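# Stand the dark-streaked tape roll upright on blue card

## Task

Find the clear tape roll that has a dark streak wound into it and set it upright, resting on one of its flat faces, on the blue card, without moving any of the other tape rolls.

## Robot and tools

Robot: two arms, left_arm (base about (-0.044, +0.267, +0.048) m) and right_arm (base about (-0.042, -0.315, +0.050) m), each with a five-finger hand. left_arm has a left hand, right_arm a right hand. A camera stand is fixed behind the arms.

Frames: the scene frame has its origin at table height, midway between the nominal bases, +z up, +x out over the table, and +y toward left_arm. Hand positions, quaternions and Hand targets in results are in each arm's own base frame. Fixed cameras and the table use the scene frame. Movement offsets are along the current Hand target's own axes. Hand point axes: +z runs along the straight fingers, +y points out of the palm, and +x points across the palm away from the thumb on the right hand, toward the thumb on the left. The hand point sits 0.05 m in front of the palm. Straight fingertips reach 0.06 to 0.07 m past it along +z, about 0.06 m behind it along -y. A wrist bracket on the little-finger side can strike objects.

Row layout (used by execute_actions and move): one flat list of 28 numbers, each in [-1, 1], covering both arms even if only one moves. Order: left dx, dy, dz, rx, ry, rz; left little, ring, middle, index, thumb_bend, thumb_turn; left force_limit, speed; then the same 14 for the right arm. dx..rz are an offset, not a pose. They count from the arm's Hand target as it stood when the action or move began, with 1.0 = 0.6 m or 180 degrees. rx, ry, rz form one rotation vector. Sending all six as 0 re-requests the current Hand target. Finger and thumb numbers are absolute targets: +1 open or straight, -1 closed. For thumb_turn, -1 puts the thumb in front of the palm, opposite the fingers, and +1 puts it beside the palm. force_limit runs linearly from about 0 N at -1 to 10 N at +1 (15 N for the thumb motors). speed rises from near zero at -1 to full at +0.48 and stays full up to +1. For a gentle grip, close at speed -0.94 or below. No value means 'unchanged'. To keep a hand as it is, resend the last hand numbers you actually sent it, not its readings. If nothing has been sent yet, use hand_measured plus hand_force_limit and hand_speed. With the thumb in front, the hand can grasp items roughly 0.035 to 0.065 m thick.

Tools:
- execute_actions(actions, cameras): actions is a list of actions. Each action holds up to 15 rows, one per 1/30 s step; a short table repeats its last row. Every row in an action is measured from that action's starting Hand target. Images come back when actions is empty or when cameras names some.
- move(target, speed, blend, blocking, cameras): target is one 28-number row or a list of up to 15 rows. All offsets count from the same starting Hand targets, not chained. speed is the path's top speed in m/s, 0.002 to 4.3, default 0.25; turning is capped at twice that in rad/s. It can be one number or one per target. blend, in m, rounds corners in a list; 0 means stop at each target. blocking=false returns after about 0.5 s while the move continues. Paths do not avoid obstacles or the other arm, and they are capped at 10 s. The result adds a 'move:' line giving the ending (done, off_target, moving, held, fault) and any limits (paced = pose clipped, held = steps withheld).
- wait(seconds): 0 to 10 s. The arms hold their last command, and a running move continues.
- stop(): brakes a running move.
- zoom_image(camera, region): camera is one of cam_high, cam_low, cam_left_wrist, cam_right_wrist. region is [x0, y0, x1, y1] in pixels of that camera's latest image, at most 504 x 504.
- show_instructions(): shows reference images.
- finished_scene(scene): ends the current scene, given as an integer number. The goal must stay met with the robot let go. This cannot be undone.

Results: end_effector_position (m) and end_effector_quat_wxyz; Hand target, which is the last commanded pose after clipping and the base for the next offsets; joint positions, velocities and torques; and per hand, hand_measured, hand_stopped_by (moving, target, force, stalled, fault), hand_load_n (fingertip force, positive when pushed open; a drop toward 0 means a lost grip), hand_force_limit and hand_speed. All four cameras give 896x504 images.

Behaviour to expect: each step clips the commanded orientation to within 40 degrees of the measured one. Arms often rest 1 to 3 cm, sometimes 5 cm, short of target, usually low. This alone does not mean contact. Send the missing distance as a new offset. Stopped arms keep pushing, so command the target back past the hand point to release. Avoid swinging the path near an arm's own base. To squeeze harder, raise force_limit and send a more-closed target. To loosen, send a target more open than hand_measured.

Avoid: dropping the roll or releasing it while it moves, fast impacts, hard presses on the table or fixed things, clashes between the two hands (a grip on the other hand's fingers counts), overloading fingers, knocking the other rolls, and anything ending up off the table. Holding loads or straining toward unreachable poses heats motors; an overheated arm goes limp for a while.

Each tool is called after "Emit:" as name([rows], argument=value, ...), one row to a line, values as JSON.

Reference images:

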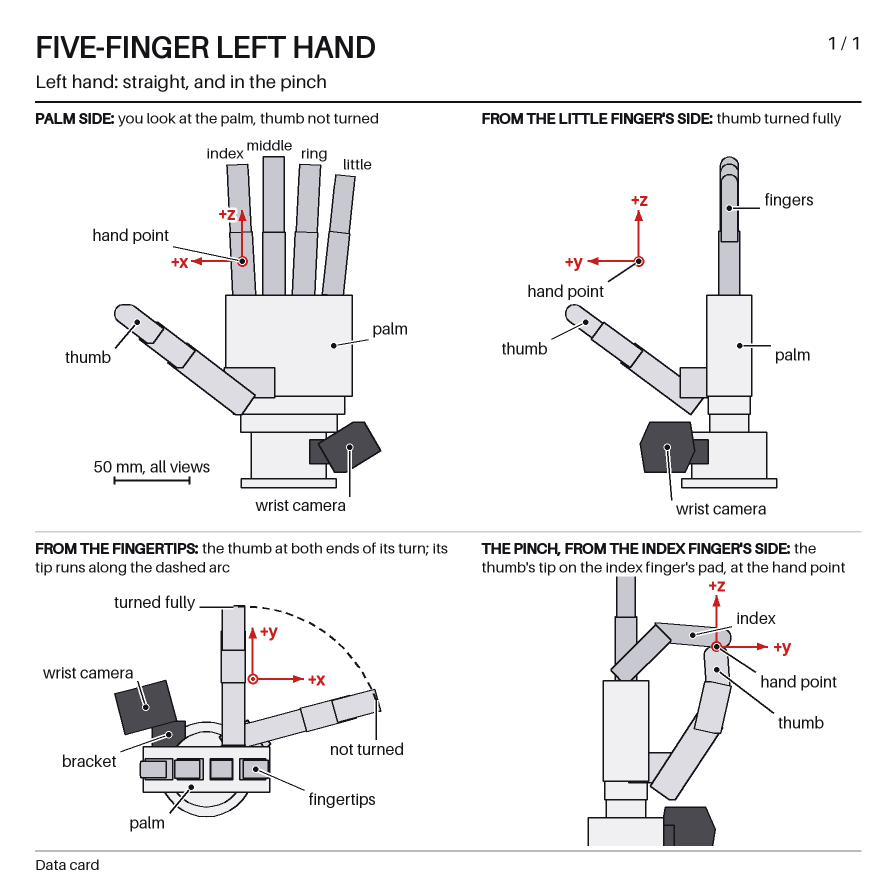

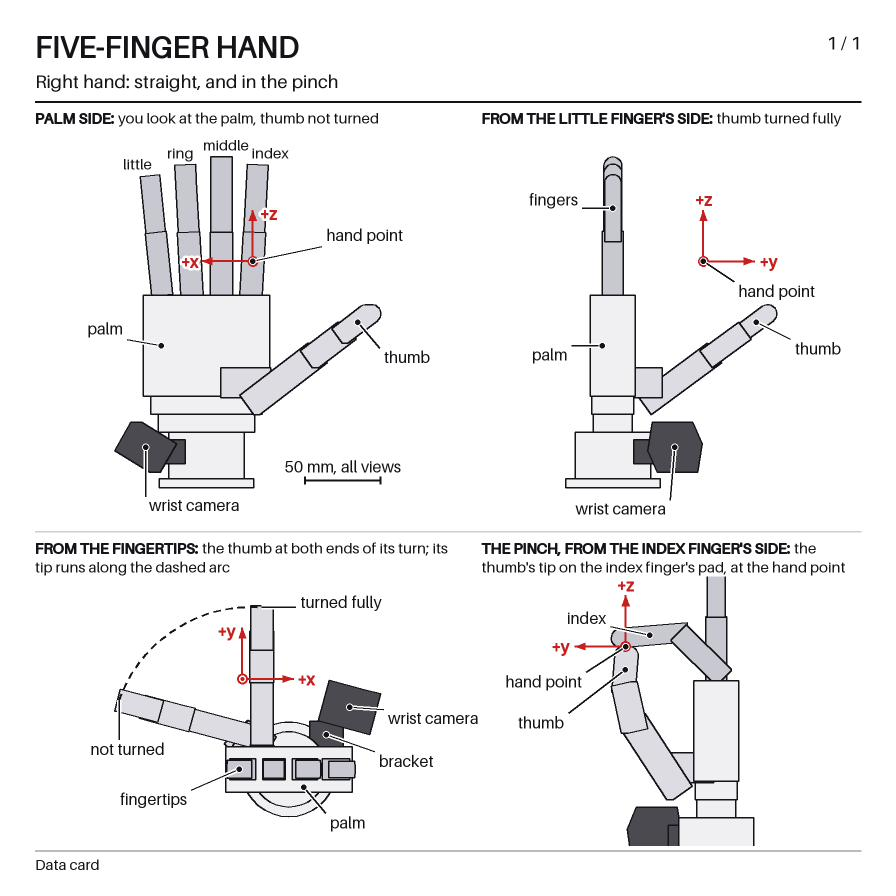

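## Session

Emit:
execute_actions(actions=[])

Scene clock: 0.00 s.
left_arm: end_effector_position=(+0.0275, -0.1557, +0.1872) hand_measured=(+1.000, +1.000, +1.000, +1.000, +1.000, +1.000) hand_load_n=(+0.0, +0.0, +0.0, +0.0, +0.0, +0.0) hand_stopped_by=(target, target, target, target, target, target) hand_force_limit=0.00 hand_speed=-0.80 end_effector_quat_wxyz=(-0.002, -0.520, +0.854, -0.003) | right_arm: end_effector_position=(+0.5165, +0.2777, +0.1827) hand_measured=(+1.000, +1.000, +1.000, +1.000, +1.000, +1.000) hand_load_n=(+0.0, +0.0, +0.0, +0.0, +0.0, +0.0) hand_stopped_by=(target, target, target, target, target, target) hand_force_limit=0.00 hand_speed=-0.80 end_effector_quat_wxyz=(-0.079, +0.978, -0.160, +0.112)
Joint positions: left_arm=[-1.016 0.777 0.805 -1.594 0.005 -0.539] | right_arm=[0.529 1.86 1.818 -1.255 0.021 -0.721]
Joint velocities: within noise
Joint torques (N m): no reading
Heat: left arm: hottest waist 30 °C; right arm: hottest elbow 32 °C.
Hand target: left_arm +0.0307, -0.1609, +0.1955; -0.002, -0.520, +0.854, -0.015 | right_arm +0.5226, +0.2813, +0.1869; -0.084, +0.977, -0.160, +0.118
camera_calibration:
cam_left_wrist: T_world_to_cam=[[0.733236, -0.679848, 0.0130954, -0.125643], [-0.578676, -0.613774, 0.537044, -0.181914], [-0.357071, -0.401358, -0.843453, 0.210771], [0, 0, 0, 1]] pos_world=[0.0621173, -0.112477, 0.277117]
cam_right_wrist: T_world_to_cam=[[-0.00498444, -0.981546, -0.191162, 0.316476], [-0.959074, -0.0494291, 0.278808, 0.456638], [-0.283112, 0.184728, -0.941129, 0.377495], [0, 0, 0, 1]] pos_world=[0.5464, 0.263473, 0.288455]

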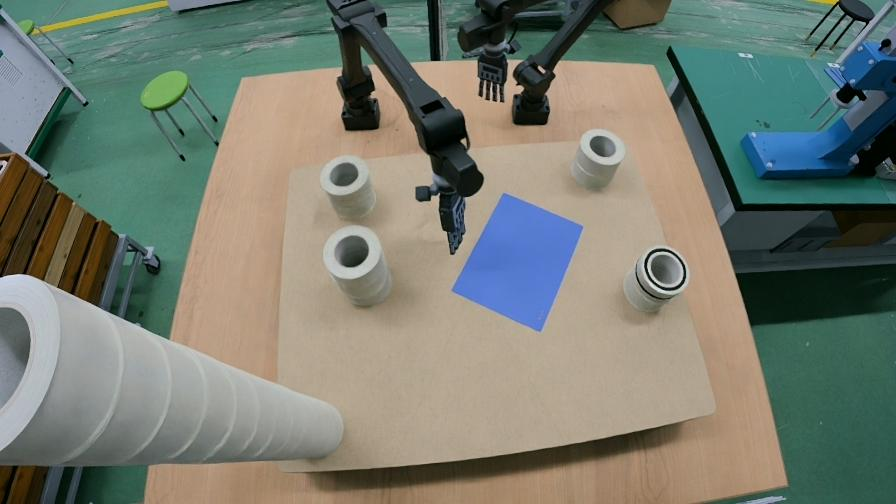

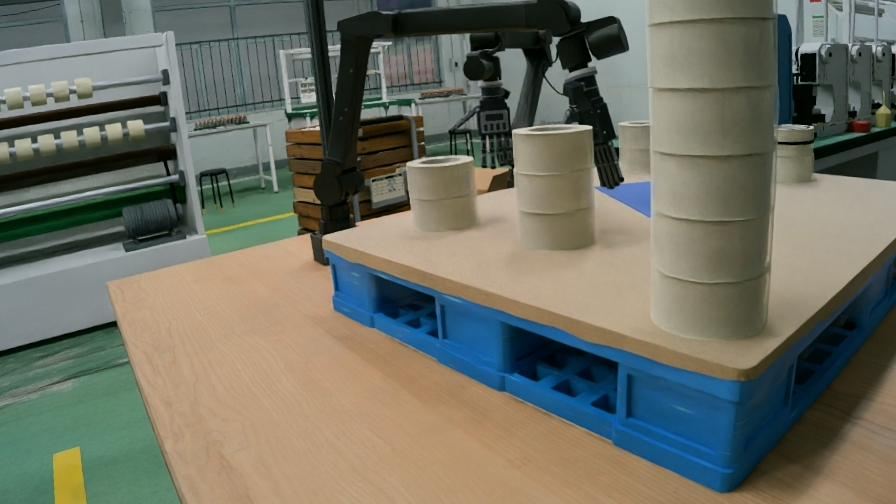

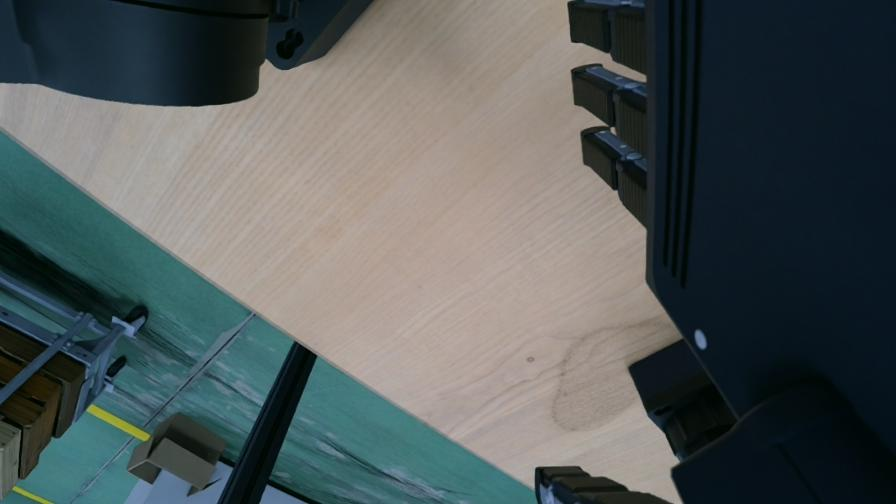

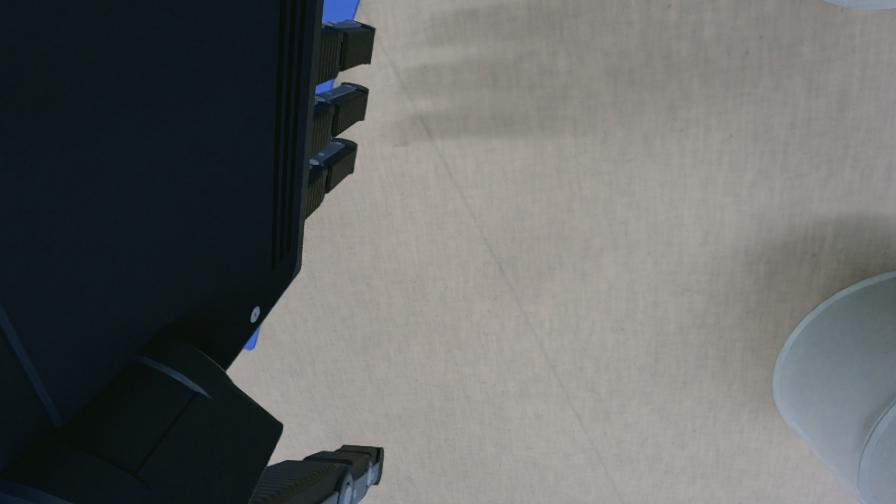

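Emit:
zoom_image(camera="cam_high", region=[600, 230, 710, 330])

Emit:
zoom_image(camera="cam_low", region=[760, 110, 840, 200])

Emit:
zoom_image(camera="cam_high", region=[300, 20, 660, 260])

Scaled by 4.582 from the camera's 896x504 image, which has a finer 1280x720 frame.

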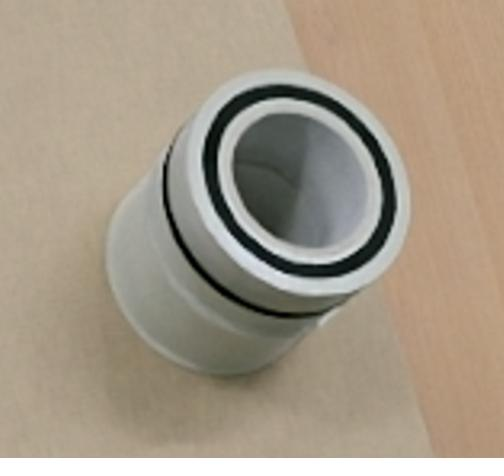

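Scaled by 5.600 from the camera's 896x504 image, which has a finer 1280x720 frame.

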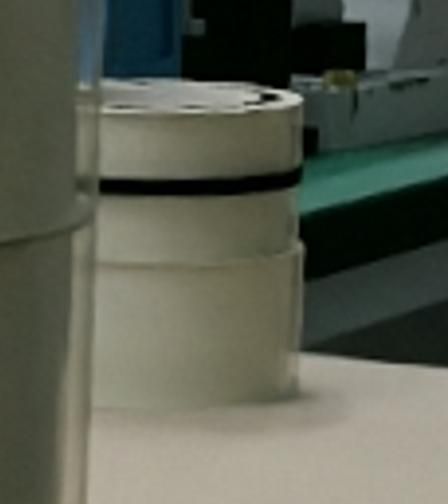

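Scaled by 1.400 from the camera's 896x504 image, which has a finer 1280x720 frame.

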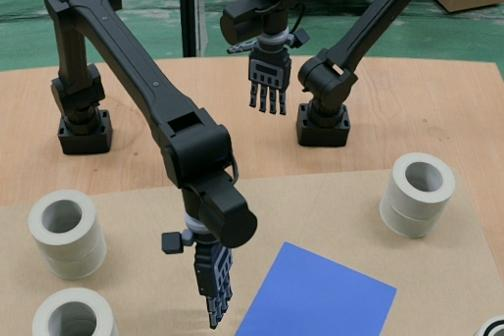

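Emit:
move([
  [-0.0342,-0.1542,-0.3047,0.08,-0.035,-0.09,0.4,0.4,0.4,0.4,1,-1,0,0.2,0.0292,-0.0072,-0.2592,0,0,0,1,1,1,1,1,1,0,-0.8],
  [-0.4998,-0.4765,-0.3393,0.196,-0.0879,-0.2286,0.4,0.4,0.4,0.4,1,-1,0,0.2,-0.2125,0.512,-0.4895,0,0,0,1,1,1,1,1,1,0,-0.8],
], speed=0.3, blend=0.05, cameras=["all"])

Scene clock: 84.87 s.
left_arm: end_effector_position=(+0.4075, -0.0248, +0.3779) hand_measured=(+0.400, +0.400, +0.400, +0.400, +1.000, -1.000) hand_load_n=(+0.0, +0.0, +0.0, +0.0, +0.0, +0.0) hand_stopped_by=(target, target, target, target, target, target) hand_force_limit=0.00 hand_speed=0.20 end_effector_quat_wxyz=(-0.243, +0.760, -0.577, +0.175) | right_arm: end_effector_position=(+0.2414, +0.0019, +0.3830) hand_measured=(+1.000, +1.000, +1.000, +1.000, +1.000, +1.000) hand_load_n=(+0.0, +0.0, +0.0, +0.0, +0.0, +0.0) hand_stopped_by=(target, target, target, target, target, target) hand_force_limit=0.00 hand_speed=-0.80 end_effector_quat_wxyz=(-0.092, +0.968, -0.162, +0.167)
Joint positions: left_arm=[-0.042 1.18 1.521 -1.331 -0.191 -0.256] | right_arm=[0.108 0.941 1.427 -1.682 -0.086 -1.116]
Joint torques (N m): left_arm=[1.9 -5.95 10.82 1.68 -0.17 0.18] | right_arm=[-0.5 -2.37 8.32 0.1 -0.19 -0.11]
Heat: left arm: hottest elbow 33 °C; right arm: hottest elbow 39 °C.
Hand target: left_arm +0.4199, -0.0200, +0.3999; -0.260, +0.755, -0.569, +0.196 | right_arm +0.2400, -0.0007, +0.3803; -0.084, +0.977, -0.159, +0.118
Off the commanded pose: left_arm 0.026 m, 3 deg | right_arm 0.004 m, 6 deg.
joint sent to its limit (right arm) — joint 4 (wrist pitch), lower limit. The joint targets are off in orientation, not in position.
move: off_target (left_arm, right_arm)
camera_calibration:
cam_left_wrist: T_world_to_cam=[[0.831217, -0.0513649, 0.553569, -0.546431], [-0.251786, -0.922532, 0.292471, -0.0326113], [0.495663, -0.382488, -0.779757, 0.188687], [0, 0, 0, 1]] pos_world=[0.352467, 0.0140181, 0.459155]
cam_right_wrist: T_world_to_cam=[[0.00474472, -0.979594, -0.200929, 0.0840346], [-0.985031, -0.0392012, 0.167858, 0.172054], [-0.17231, 0.197125, -0.965117, 0.521575], [0, 0, 0, 1]] pos_world=[0.258952, -0.0137508, 0.491385]

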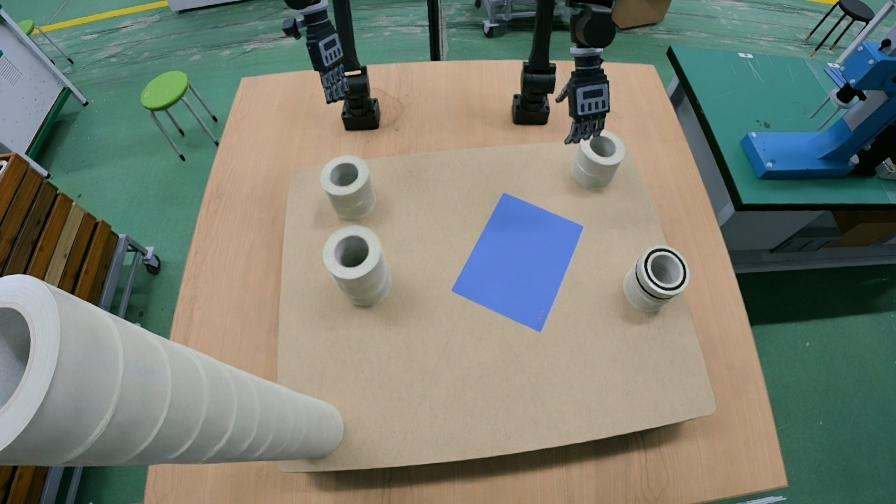

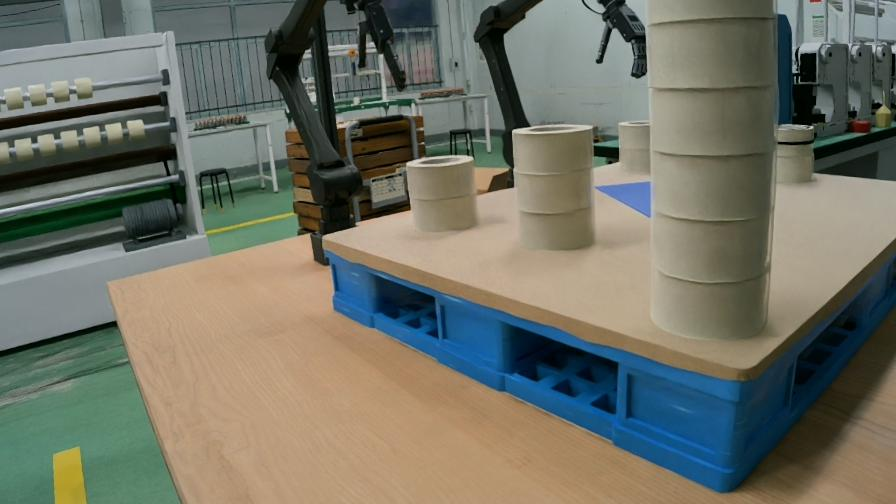

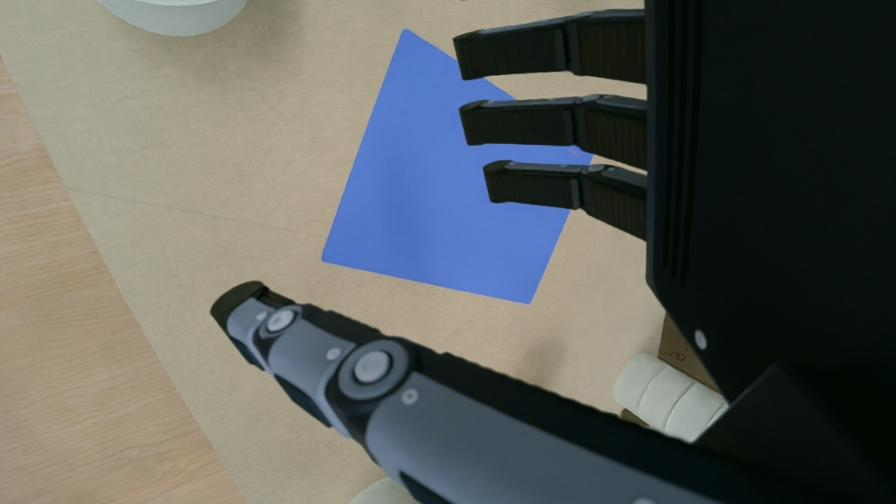

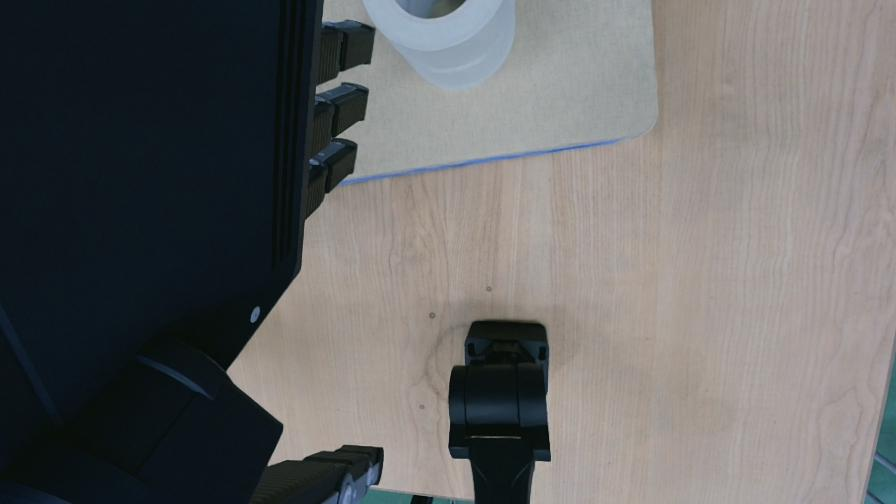

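Emit:
move(target=[-0.2147,-0.3403,0.5092,0,0,0,0.4,0.4,0.4,0.4,1,-1,0,0.2,0,0,0,0,0,0,1,1,1,1,1,1,0,-0.8], speed=0.25, cameras=["cam_high","cam_left_wrist"])

Emit:
zoom_image(camera="cam_left_wrist", region=[0, 0, 504, 380])

Scene clock: 110.37 s.
left_arm: end_effector_position=(+0.7150, +0.1881, +0.2746) hand_measured=(+0.400, +0.400, +0.400, +0.400, +1.000, -1.000) hand_load_n=(+0.0, +0.0, +0.0, +0.0, -0.5, +0.0) hand_stopped_by=(target, target, target, target, target, target) hand_force_limit=0.00 hand_speed=0.20 end_effector_quat_wxyz=(-0.250, +0.757, -0.571, +0.193) | right_arm: end_effector_position=(+0.2414, +0.0018, +0.3830) hand_measured=(+1.000, +1.000, +1.000, +1.000, +1.000, +1.000) hand_load_n=(+0.0, +0.0, -0.5, +0.0, +0.0, +0.0) hand_stopped_by=(target, target, target, target, target, target) hand_force_limit=0.00 hand_speed=-0.80 end_effector_quat_wxyz=(-0.092, +0.968, -0.162, +0.167)
Joint positions: left_arm=[0.304 2.046 2.281 -1.163 0.022 0.019] | right_arm=[0.108 0.941 1.427 -1.682 -0.086 -1.116]
Joint torques (N m): left_arm=[1.96 -16.85 11.23 0.79 -0.1 0.17] | right_arm=[-0.38 -2.37 8.32 0.12 -0.19 -0.12]
Heat: left arm: hottest elbow 35 °C; right arm: hottest elbow 37 °C.
Hand target: left_arm +0.7198, +0.2001, +0.2849; -0.260, +0.755, -0.569, +0.196 | right_arm +0.2400, -0.0007, +0.3803; -0.084, +0.977, -0.160, +0.118
Off the commanded pose: left_arm 0.016 m, 1 deg | right_arm 0.004 m, 6 deg.
joint sent to its limit (right arm) — joint 4 (wrist pitch), lower limit. The joint targets are off in orientation, not in position.
move: off_target (left_arm, right_arm)
camera_calibration:
cam_left_wrist: T_world_to_cam=[[0.808281, -0.0456258, 0.587027, -0.727851], [-0.264047, -0.919208, 0.292124, 0.279683], [0.526271, -0.391121, -0.755025, 0.0101503], [0, 0, 0, 1]] pos_world=[0.656816, 0.227848, 0.35323]
Images, in order (width x height): cam_high 896x504, cam_left_wrist 896x504.

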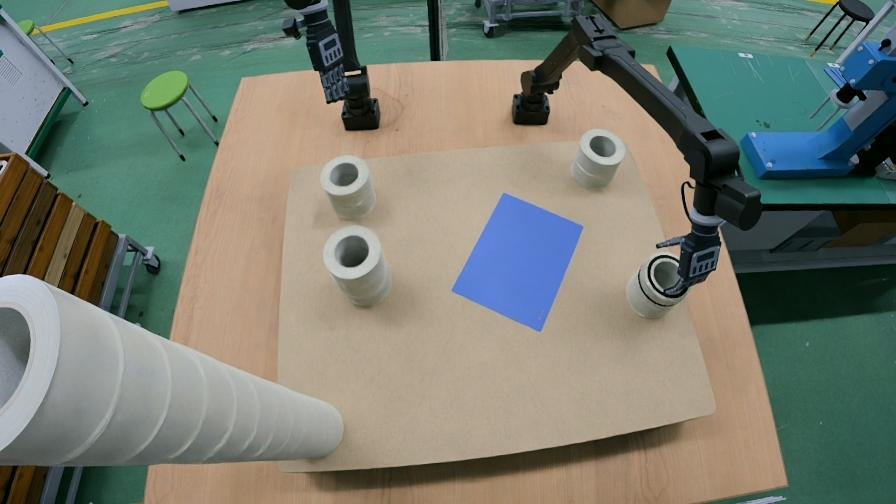

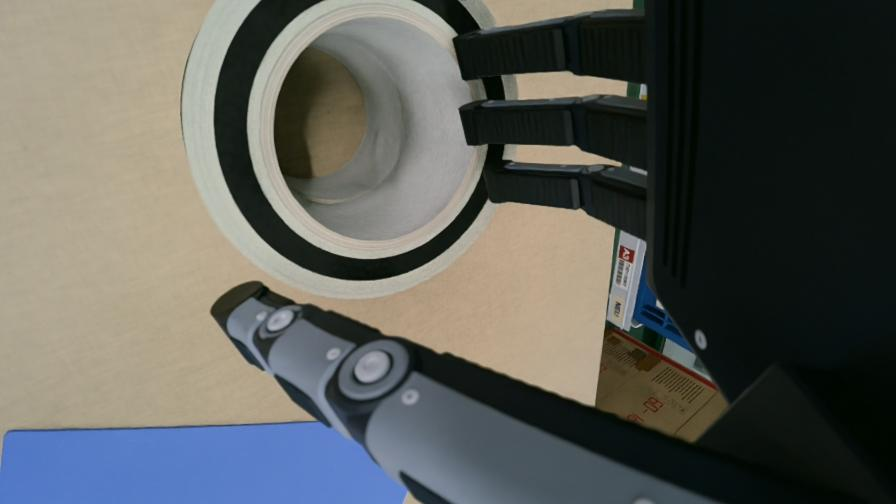

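Scaled by 1.000.

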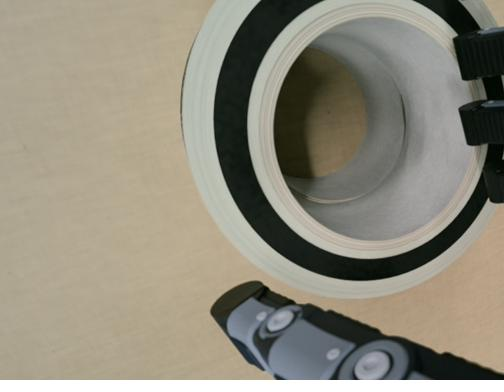

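Emit:
zoom_image(camera="cam_high", region=[600, 230, 710, 330])

Emit:
execute_actions(actions=[], cameras=["cam_low"])

Emit:
zoom_image(camera="cam_low", region=[760, 50, 896, 200])

Scaled by 4.582 from the camera's 896x504 image, which has a finer 1280x720 frame.

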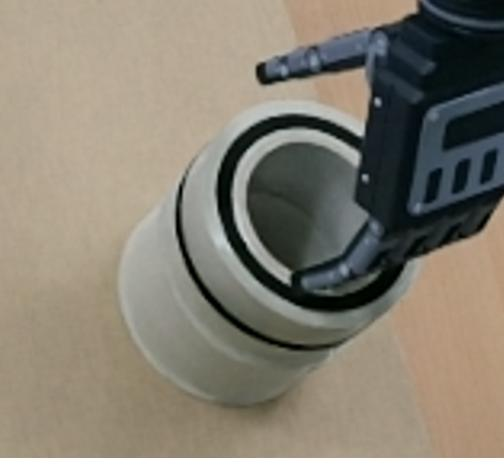

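Scene clock: 115.00 s.
left_arm: end_effector_position=(+0.7152, +0.1882, +0.2732) hand_measured=(+0.400, +0.400, +0.400, +0.400, +1.000, -1.000) hand_load_n=(+0.0, -0.5, +0.0, +0.0, +0.0, +0.0) hand_stopped_by=(target, target, target, target, target, target) hand_force_limit=0.00 hand_speed=0.20 end_effector_quat_wxyz=(-0.249, +0.758, -0.572, +0.192) | right_arm: end_effector_position=(+0.2414, +0.0018, +0.3830) hand_measured=(+1.000, +1.000, +1.000, +1.000, +1.000, +1.000) hand_load_n=(+0.0, +0.0, +0.0, +0.0, +0.0, -0.5) hand_stopped_by=(target, target, target, target, target, target) hand_force_limit=0.00 hand_speed=-0.80 end_effector_quat_wxyz=(-0.092, +0.968, -0.162, +0.167)
Joint positions: left_arm=[0.304 2.047 2.281 -1.163 0.022 0.019] | right_arm=[0.108 0.941 1.427 -1.682 -0.086 -1.116]
Joint velocities: within noise
Joint torques (N m): left_arm=[1.9 -16.79 11.26 0.79 -0.09 0.17] | right_arm=[-0.67 -2.32 8.34 0.03 -0.17 -0.14]
Heat: left arm: hottest elbow 35 °C; right arm: hottest elbow 37 °C.
Hand target: left_arm +0.7198, +0.2001, +0.2848; -0.260, +0.755, -0.569, +0.196 | right_arm +0.2400, -0.0007, +0.3803; -0.084, +0.977, -0.160, +0.118
Off the commanded pose: left_arm 0.017 m, 1 deg | right_arm 0.004 m, 6 deg.
Images, in order (width x height): cam_low 896x504.

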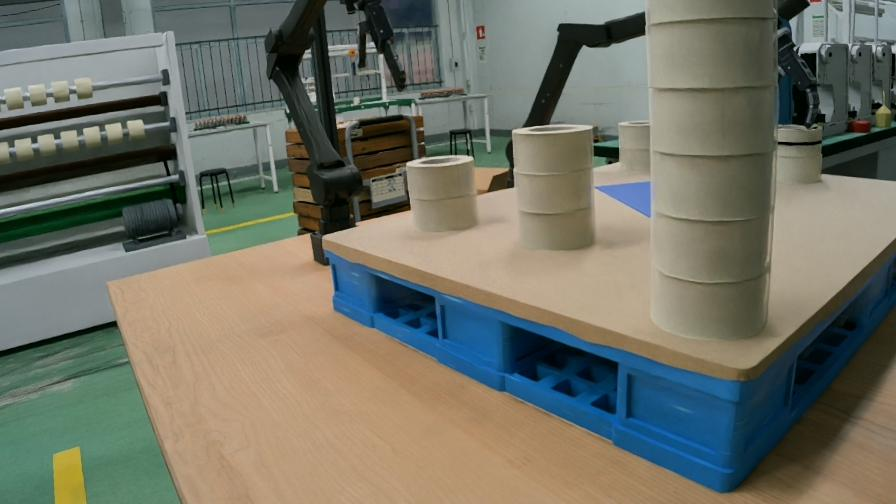

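Scaled by 3.360 from the camera's 896x504 image, which has a finer 1280x720 frame.

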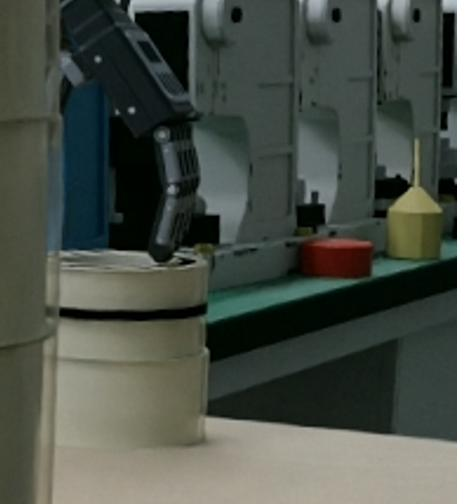

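Emit:
move([
  [0,0,0,0,0,0,1,1,1,1,1,-1,0,0.2,0,0,0,0,0,0,1,1,1,1,1,1,0,-0.8],
  [-0.0237,-0.0928,0.062,0,0,0,1,1,1,1,1,-1,0,0.2,0,0,0,0,0,0,1,1,1,1,1,1,0,-0.8],
], speed=0.1, cameras=["cam_high","cam_left_wrist","cam_low"])

Emit:
zoom_image(camera="cam_high", region=[600, 230, 710, 330])

Emit:
zoom_image(camera="cam_low", region=[760, 50, 896, 200])

Scene clock: 146.77 s.
left_arm: end_effector_position=(+0.7803, +0.2202, +0.2787) hand_measured=(+1.000, +1.000, +1.000, +1.000, +1.000, -1.000) hand_load_n=(+0.0, +0.0, +0.0, +0.0, +0.0, +0.0) hand_stopped_by=(target, target, target, target, target, target) hand_force_limit=0.00 hand_speed=0.20 end_effector_quat_wxyz=(-0.278, +0.750, -0.562, +0.212) | right_arm: end_effector_position=(+0.2414, +0.0018, +0.3830) hand_measured=(+1.000, +1.000, +1.000, +1.000, +1.000, +1.000) hand_load_n=(+0.0, +0.0, +0.0, +0.0, +0.0, +0.0) hand_stopped_by=(target, target, target, target, target, target) hand_force_limit=0.00 hand_speed=-0.80 end_effector_quat_wxyz=(-0.092, +0.968, -0.162, +0.167)
Joint positions: left_arm=[0.319 2.39 2.885 -1.352 0.029 0.024] | right_arm=[0.108 0.941 1.427 -1.682 -0.086 -1.116]
Joint torques (N m): left_arm=[2.08 -19.66 10.51 0.87 0.01 0.14] | right_arm=[-0.62 -2.14 8.31 0.1 -0.17 -0.14]
Heat: left arm: hottest elbow 35 °C; right arm: hottest elbow 36 °C.
Hand target: left_arm +0.7802, +0.2321, +0.2896; -0.260, +0.755, -0.569, +0.196 | right_arm +0.2400, -0.0007, +0.3803; -0.084, +0.977, -0.160, +0.118
Off the commanded pose: left_arm 0.016 m, 3 deg | right_arm 0.004 m, 6 deg.
elbow stopped short (left arm): the move would have taken joint 3 (elbow) straighter than the controller allows.
joint sent to its limit (right arm) — joint 4 (wrist pitch), lower limit. The joint targets are off in orientation, not in position.
move: off_target (left_arm, right_arm)
camera_calibration:
cam_left_wrist: T_world_to_cam=[[0.766942, -0.052643, 0.639553, -0.762255], [-0.276701, -0.926349, 0.255566, 0.346838], [0.578996, -0.372969, -0.725023, -0.0621332], [0, 0, 0, 1]] pos_world=[0.716551, 0.257992, 0.353815]
Images, in order (width x height): cam_high 896x504, cam_low 896x504, cam_left_wrist 896x504.

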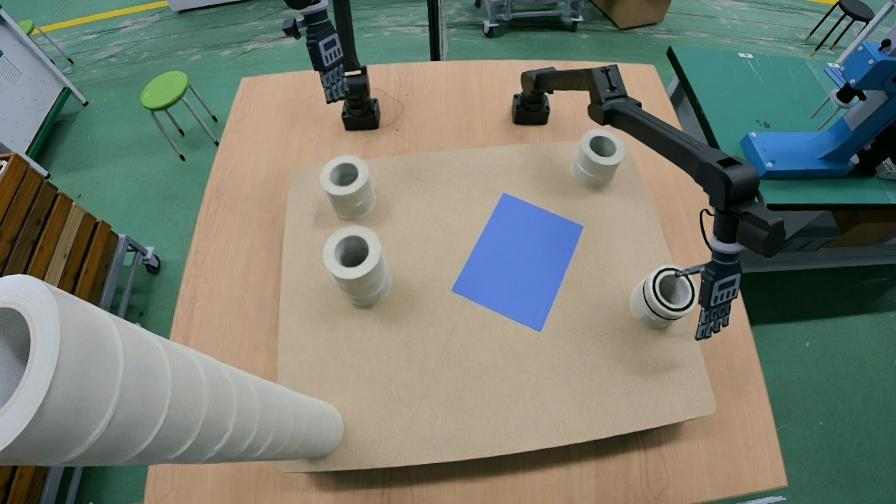

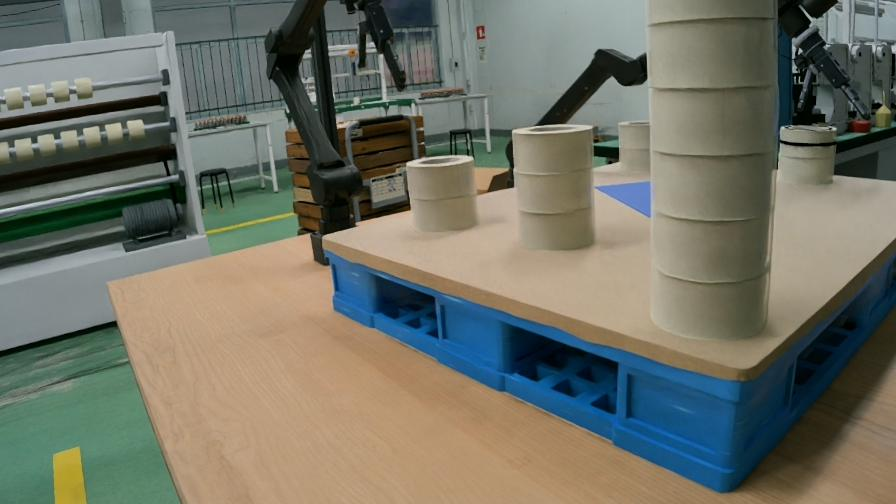

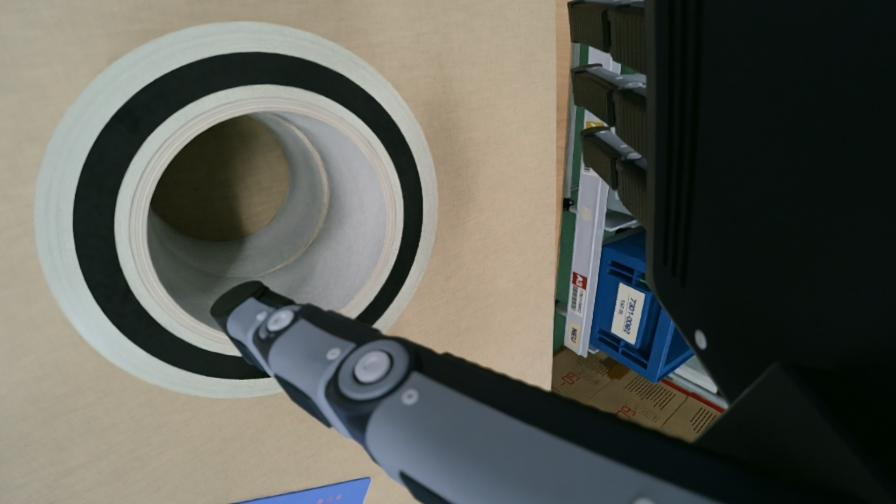

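Scaled by 4.582 from the camera's 896x504 image, which has a finer 1280x720 frame.

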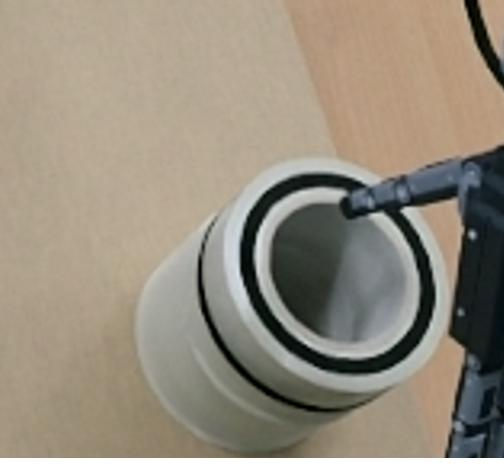

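Scaled by 3.360 from the camera's 896x504 image, which has a finer 1280x720 frame.

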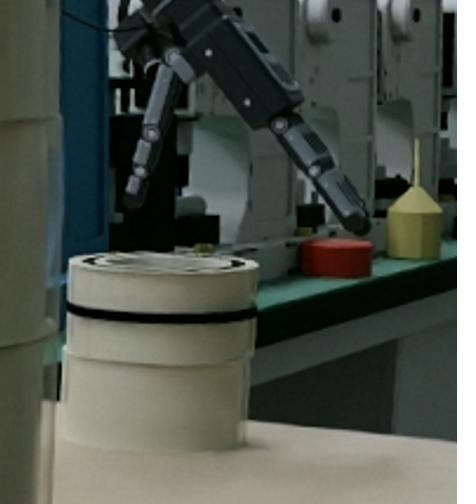

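Emit:
zoom_image(camera="cam_left_wrist", region=[20, 0, 460, 420])

Scaled by 1.145 from the camera's 896x504 image, which has a finer 1280x720 frame.

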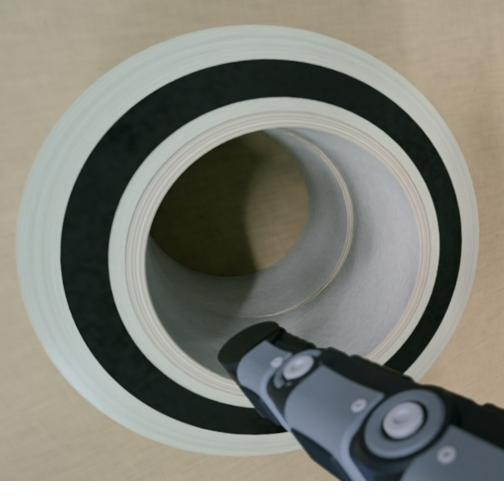

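Emit:
move(target=[0.0005,-0.0243,0.0498,0.039,0,0,1,1,1,1,1,-1,0,0.2,0,0,0,0,0,0,1,1,1,1,1,1,0,-0.8], speed=0.08, cameras=["cam_high","cam_left_wrist","cam_low"])

Emit:
zoom_image(camera="cam_high", region=[600, 230, 760, 350])

Emit:
zoom_image(camera="cam_low", region=[760, 50, 896, 200])

Scene clock: 213.43 s.
left_arm: end_effector_position=(+0.8026, +0.2268, +0.2573) hand_measured=(+1.000, +1.000, +1.000, +1.000, +1.000, -1.000) hand_load_n=(+0.0, +0.0, +0.0, +0.0, +0.0, +0.0) hand_stopped_by=(target, target, target, target, target, target) hand_force_limit=0.00 hand_speed=0.20 end_effector_quat_wxyz=(-0.290, +0.744, -0.559, +0.223) | right_arm: end_effector_position=(+0.2414, +0.0018, +0.3830) hand_measured=(+1.000, +1.000, +1.000, +1.000, +1.000, +1.000) hand_load_n=(+0.0, +0.5, +0.0, +0.0, +0.0, +0.0) hand_stopped_by=(target, target, target, target, target, target) hand_force_limit=0.00 hand_speed=-0.80 end_effector_quat_wxyz=(-0.092, +0.968, -0.162, +0.167)
Joint positions: left_arm=[0.319 2.429 2.885 -1.277 0.032 0.024] | right_arm=[0.108 0.941 1.427 -1.682 -0.086 -1.116]
Joint torques (N m): left_arm=[1.9 -20.19 10.58 1.94 0 0.17] | right_arm=[-0.67 -1.96 8.36 0.09 -0.19 -0.13]
Heat: left arm: hottest elbow 37 °C; right arm: hottest elbow 36 °C.
Hand target: left_arm +0.8089, +0.2401, +0.2752; -0.306, +0.738, -0.556, +0.230 | right_arm +0.2400, -0.0007, +0.3803; -0.084, +0.977, -0.160, +0.118
Off the commanded pose: left_arm 0.023 m, 2 deg | right_arm 0.004 m, 6 deg.
elbow stopped short (left arm): the move would have taken joint 3 (elbow) straighter than the controller allows.
joint sent to its limit (right arm) — joint 4 (wrist pitch), lower limit. The joint targets are off in orientation, not in position.
move: off_target (left_arm, right_arm)
camera_calibration:
cam_left_wrist: T_world_to_cam=[[0.744225, -0.0604428, 0.665189, -0.751904], [-0.287878, -0.927676, 0.237789, 0.378411], [0.602707, -0.368461, -0.7078, -0.112533], [0, 0, 0, 1]] pos_world=[0.736347, 0.264132, 0.330525]
Images, in order (width x height): cam_high 896x504, cam_low 896x504, cam_left_wrist 896x504.

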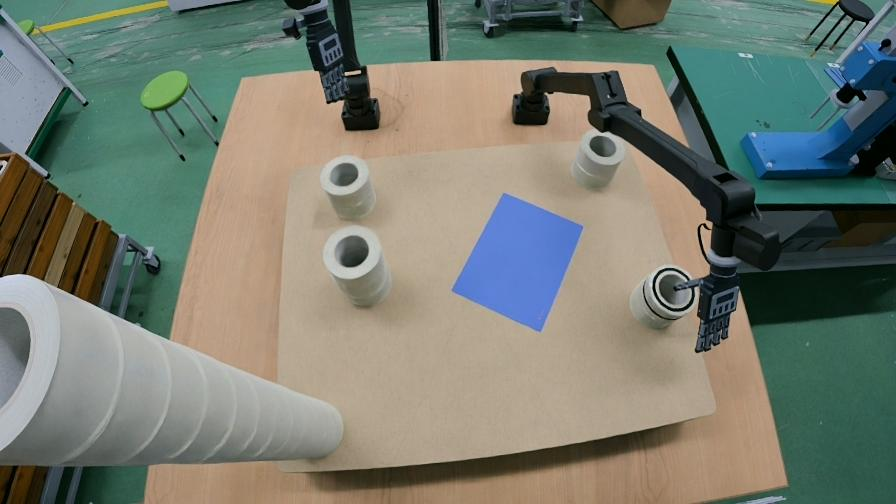

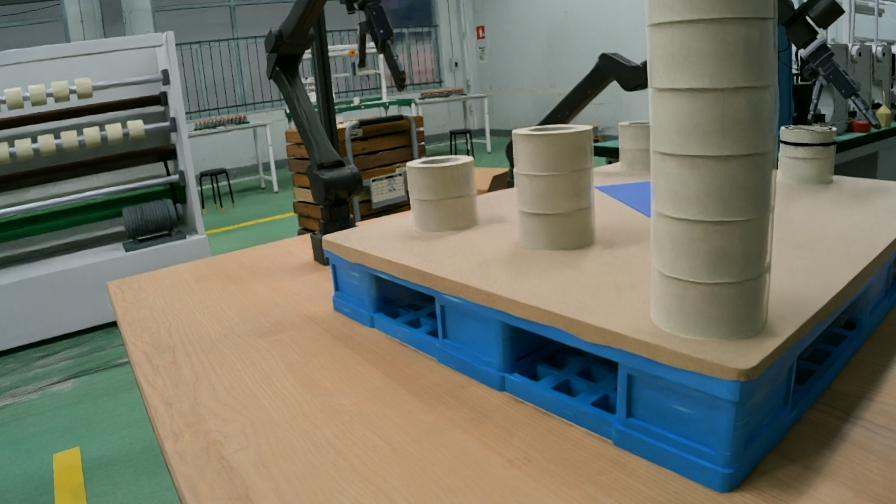

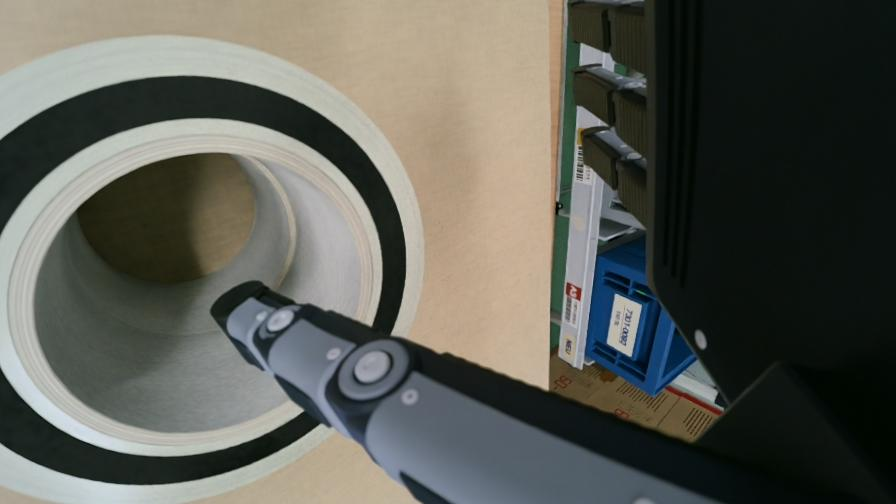

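Scaled by 3.150 from the camera's 896x504 image, which has a finer 1280x720 frame.

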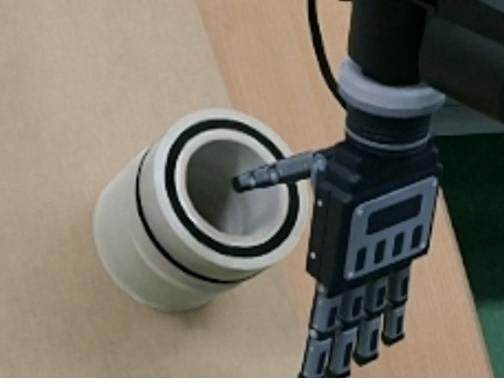

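Scaled by 3.360 from the camera's 896x504 image, which has a finer 1280x720 frame.

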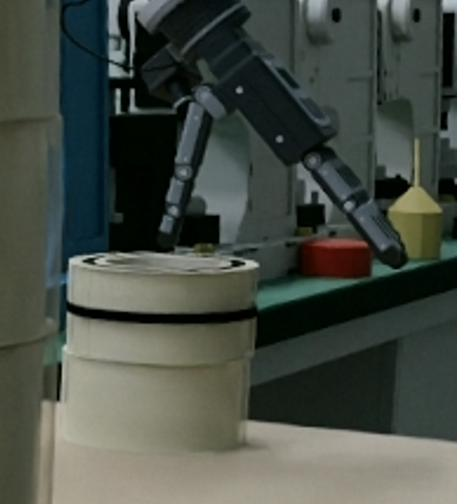

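Emit:
move(target=[0.0013,0.065,0.0718,0,0,0,1,1,1,1,1,-1,0,0.2,0,0,0,0,0,0,1,1,1,1,1,1,0,-0.8], speed=0.08, cameras=["cam_high","cam_left_wrist","cam_low"])

Emit:
zoom_image(camera="cam_high", region=[600, 230, 760, 350])

Emit:
zoom_image(camera="cam_low", region=[760, 50, 896, 200])

Scene clock: 224.03 s.
left_arm: end_effector_position=(+0.8113, +0.2295, +0.1902) hand_measured=(+1.000, +1.000, +1.000, +1.000, +1.000, -1.000) hand_load_n=(+0.0, +0.0, +0.0, +0.0, +0.0, +0.0) hand_stopped_by=(target, target, target, target, target, target) hand_force_limit=0.00 hand_speed=0.20 end_effector_quat_wxyz=(-0.284, +0.744, -0.563, +0.219) | right_arm: end_effector_position=(+0.2414, +0.0018, +0.3830) hand_measured=(+1.000, +1.000, +1.000, +1.000, +1.000, +1.000) hand_load_n=(+0.0, +0.0, +0.0, +0.0, +0.0, +0.0) hand_stopped_by=(target, target, target, target, target, target) hand_force_limit=0.00 hand_speed=-0.80 end_effector_quat_wxyz=(-0.092, +0.968, -0.162, +0.167)
Joint positions: left_arm=[0.319 2.34 2.536 -1.032 0.035 0.029] | right_arm=[0.108 0.941 1.427 -1.682 -0.086 -1.116]
Joint torques (N m): left_arm=[1.73 -22.71 8.16 1.91 -0.09 0.13] | right_arm=[-0.56 -2.32 8.38 0.06 -0.17 -0.14]
Heat: left arm: hottest elbow 37 °C; right arm: hottest elbow 36 °C.
Hand target: left_arm +0.8119, +0.2400, +0.2170; -0.306, +0.738, -0.556, +0.230 | right_arm +0.2400, -0.0007, +0.3803; -0.084, +0.977, -0.160, +0.118
Off the commanded pose: left_arm 0.029 m, 3 deg | right_arm 0.004 m, 6 deg.
joint sent to its limit (right arm) — joint 4 (wrist pitch), lower limit. The joint targets are off in orientation, not in position.
move: off_target (left_arm, right_arm)
camera_calibration:
cam_left_wrist: T_world_to_cam=[[0.753443, -0.062349, 0.65455, -0.718638], [-0.28924, -0.925429, 0.244789, 0.398633], [0.590477, -0.373756, -0.715292, -0.151725], [0, 0, 0, 1]] pos_world=[0.746343, 0.267392, 0.264276]
Images, in order (width x height): cam_high 896x504, cam_low 896x504, cam_left_wrist 896x504.

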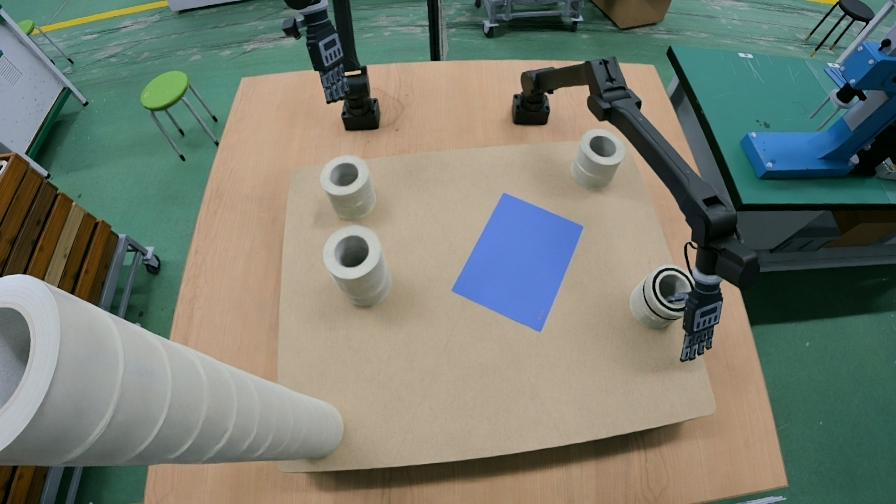

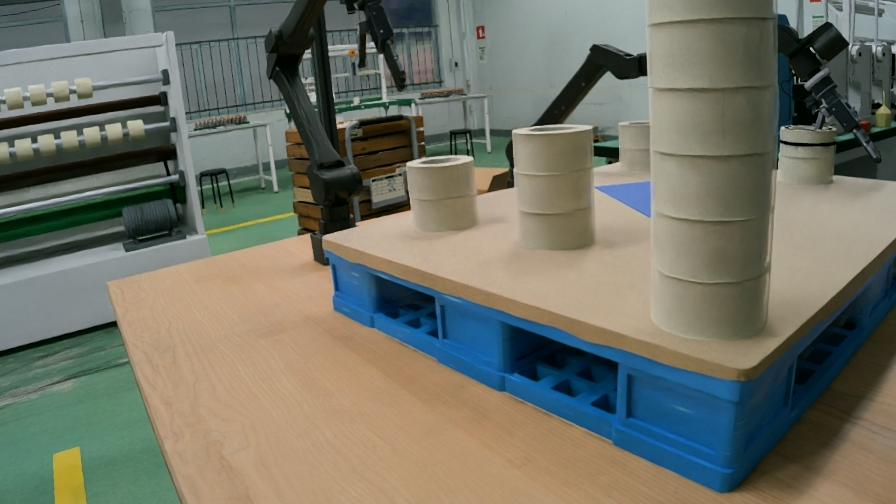

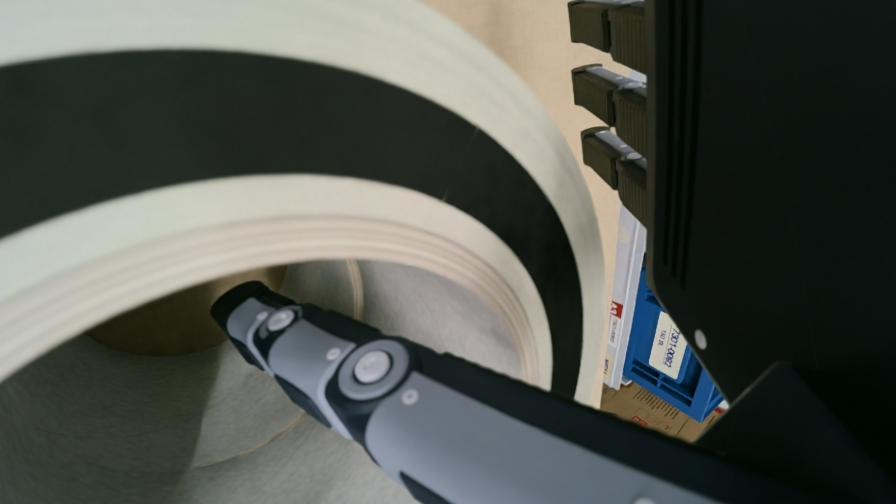

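Scaled by 3.150 from the camera's 896x504 image, which has a finer 1280x720 frame.

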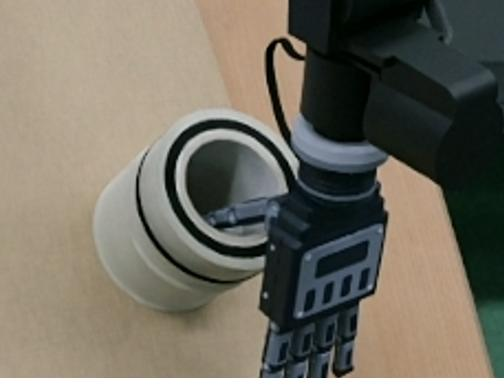

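Scaled by 3.360 from the camera's 896x504 image, which has a finer 1280x720 frame.

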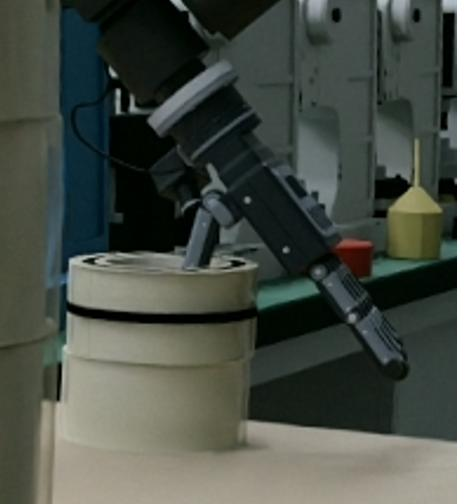

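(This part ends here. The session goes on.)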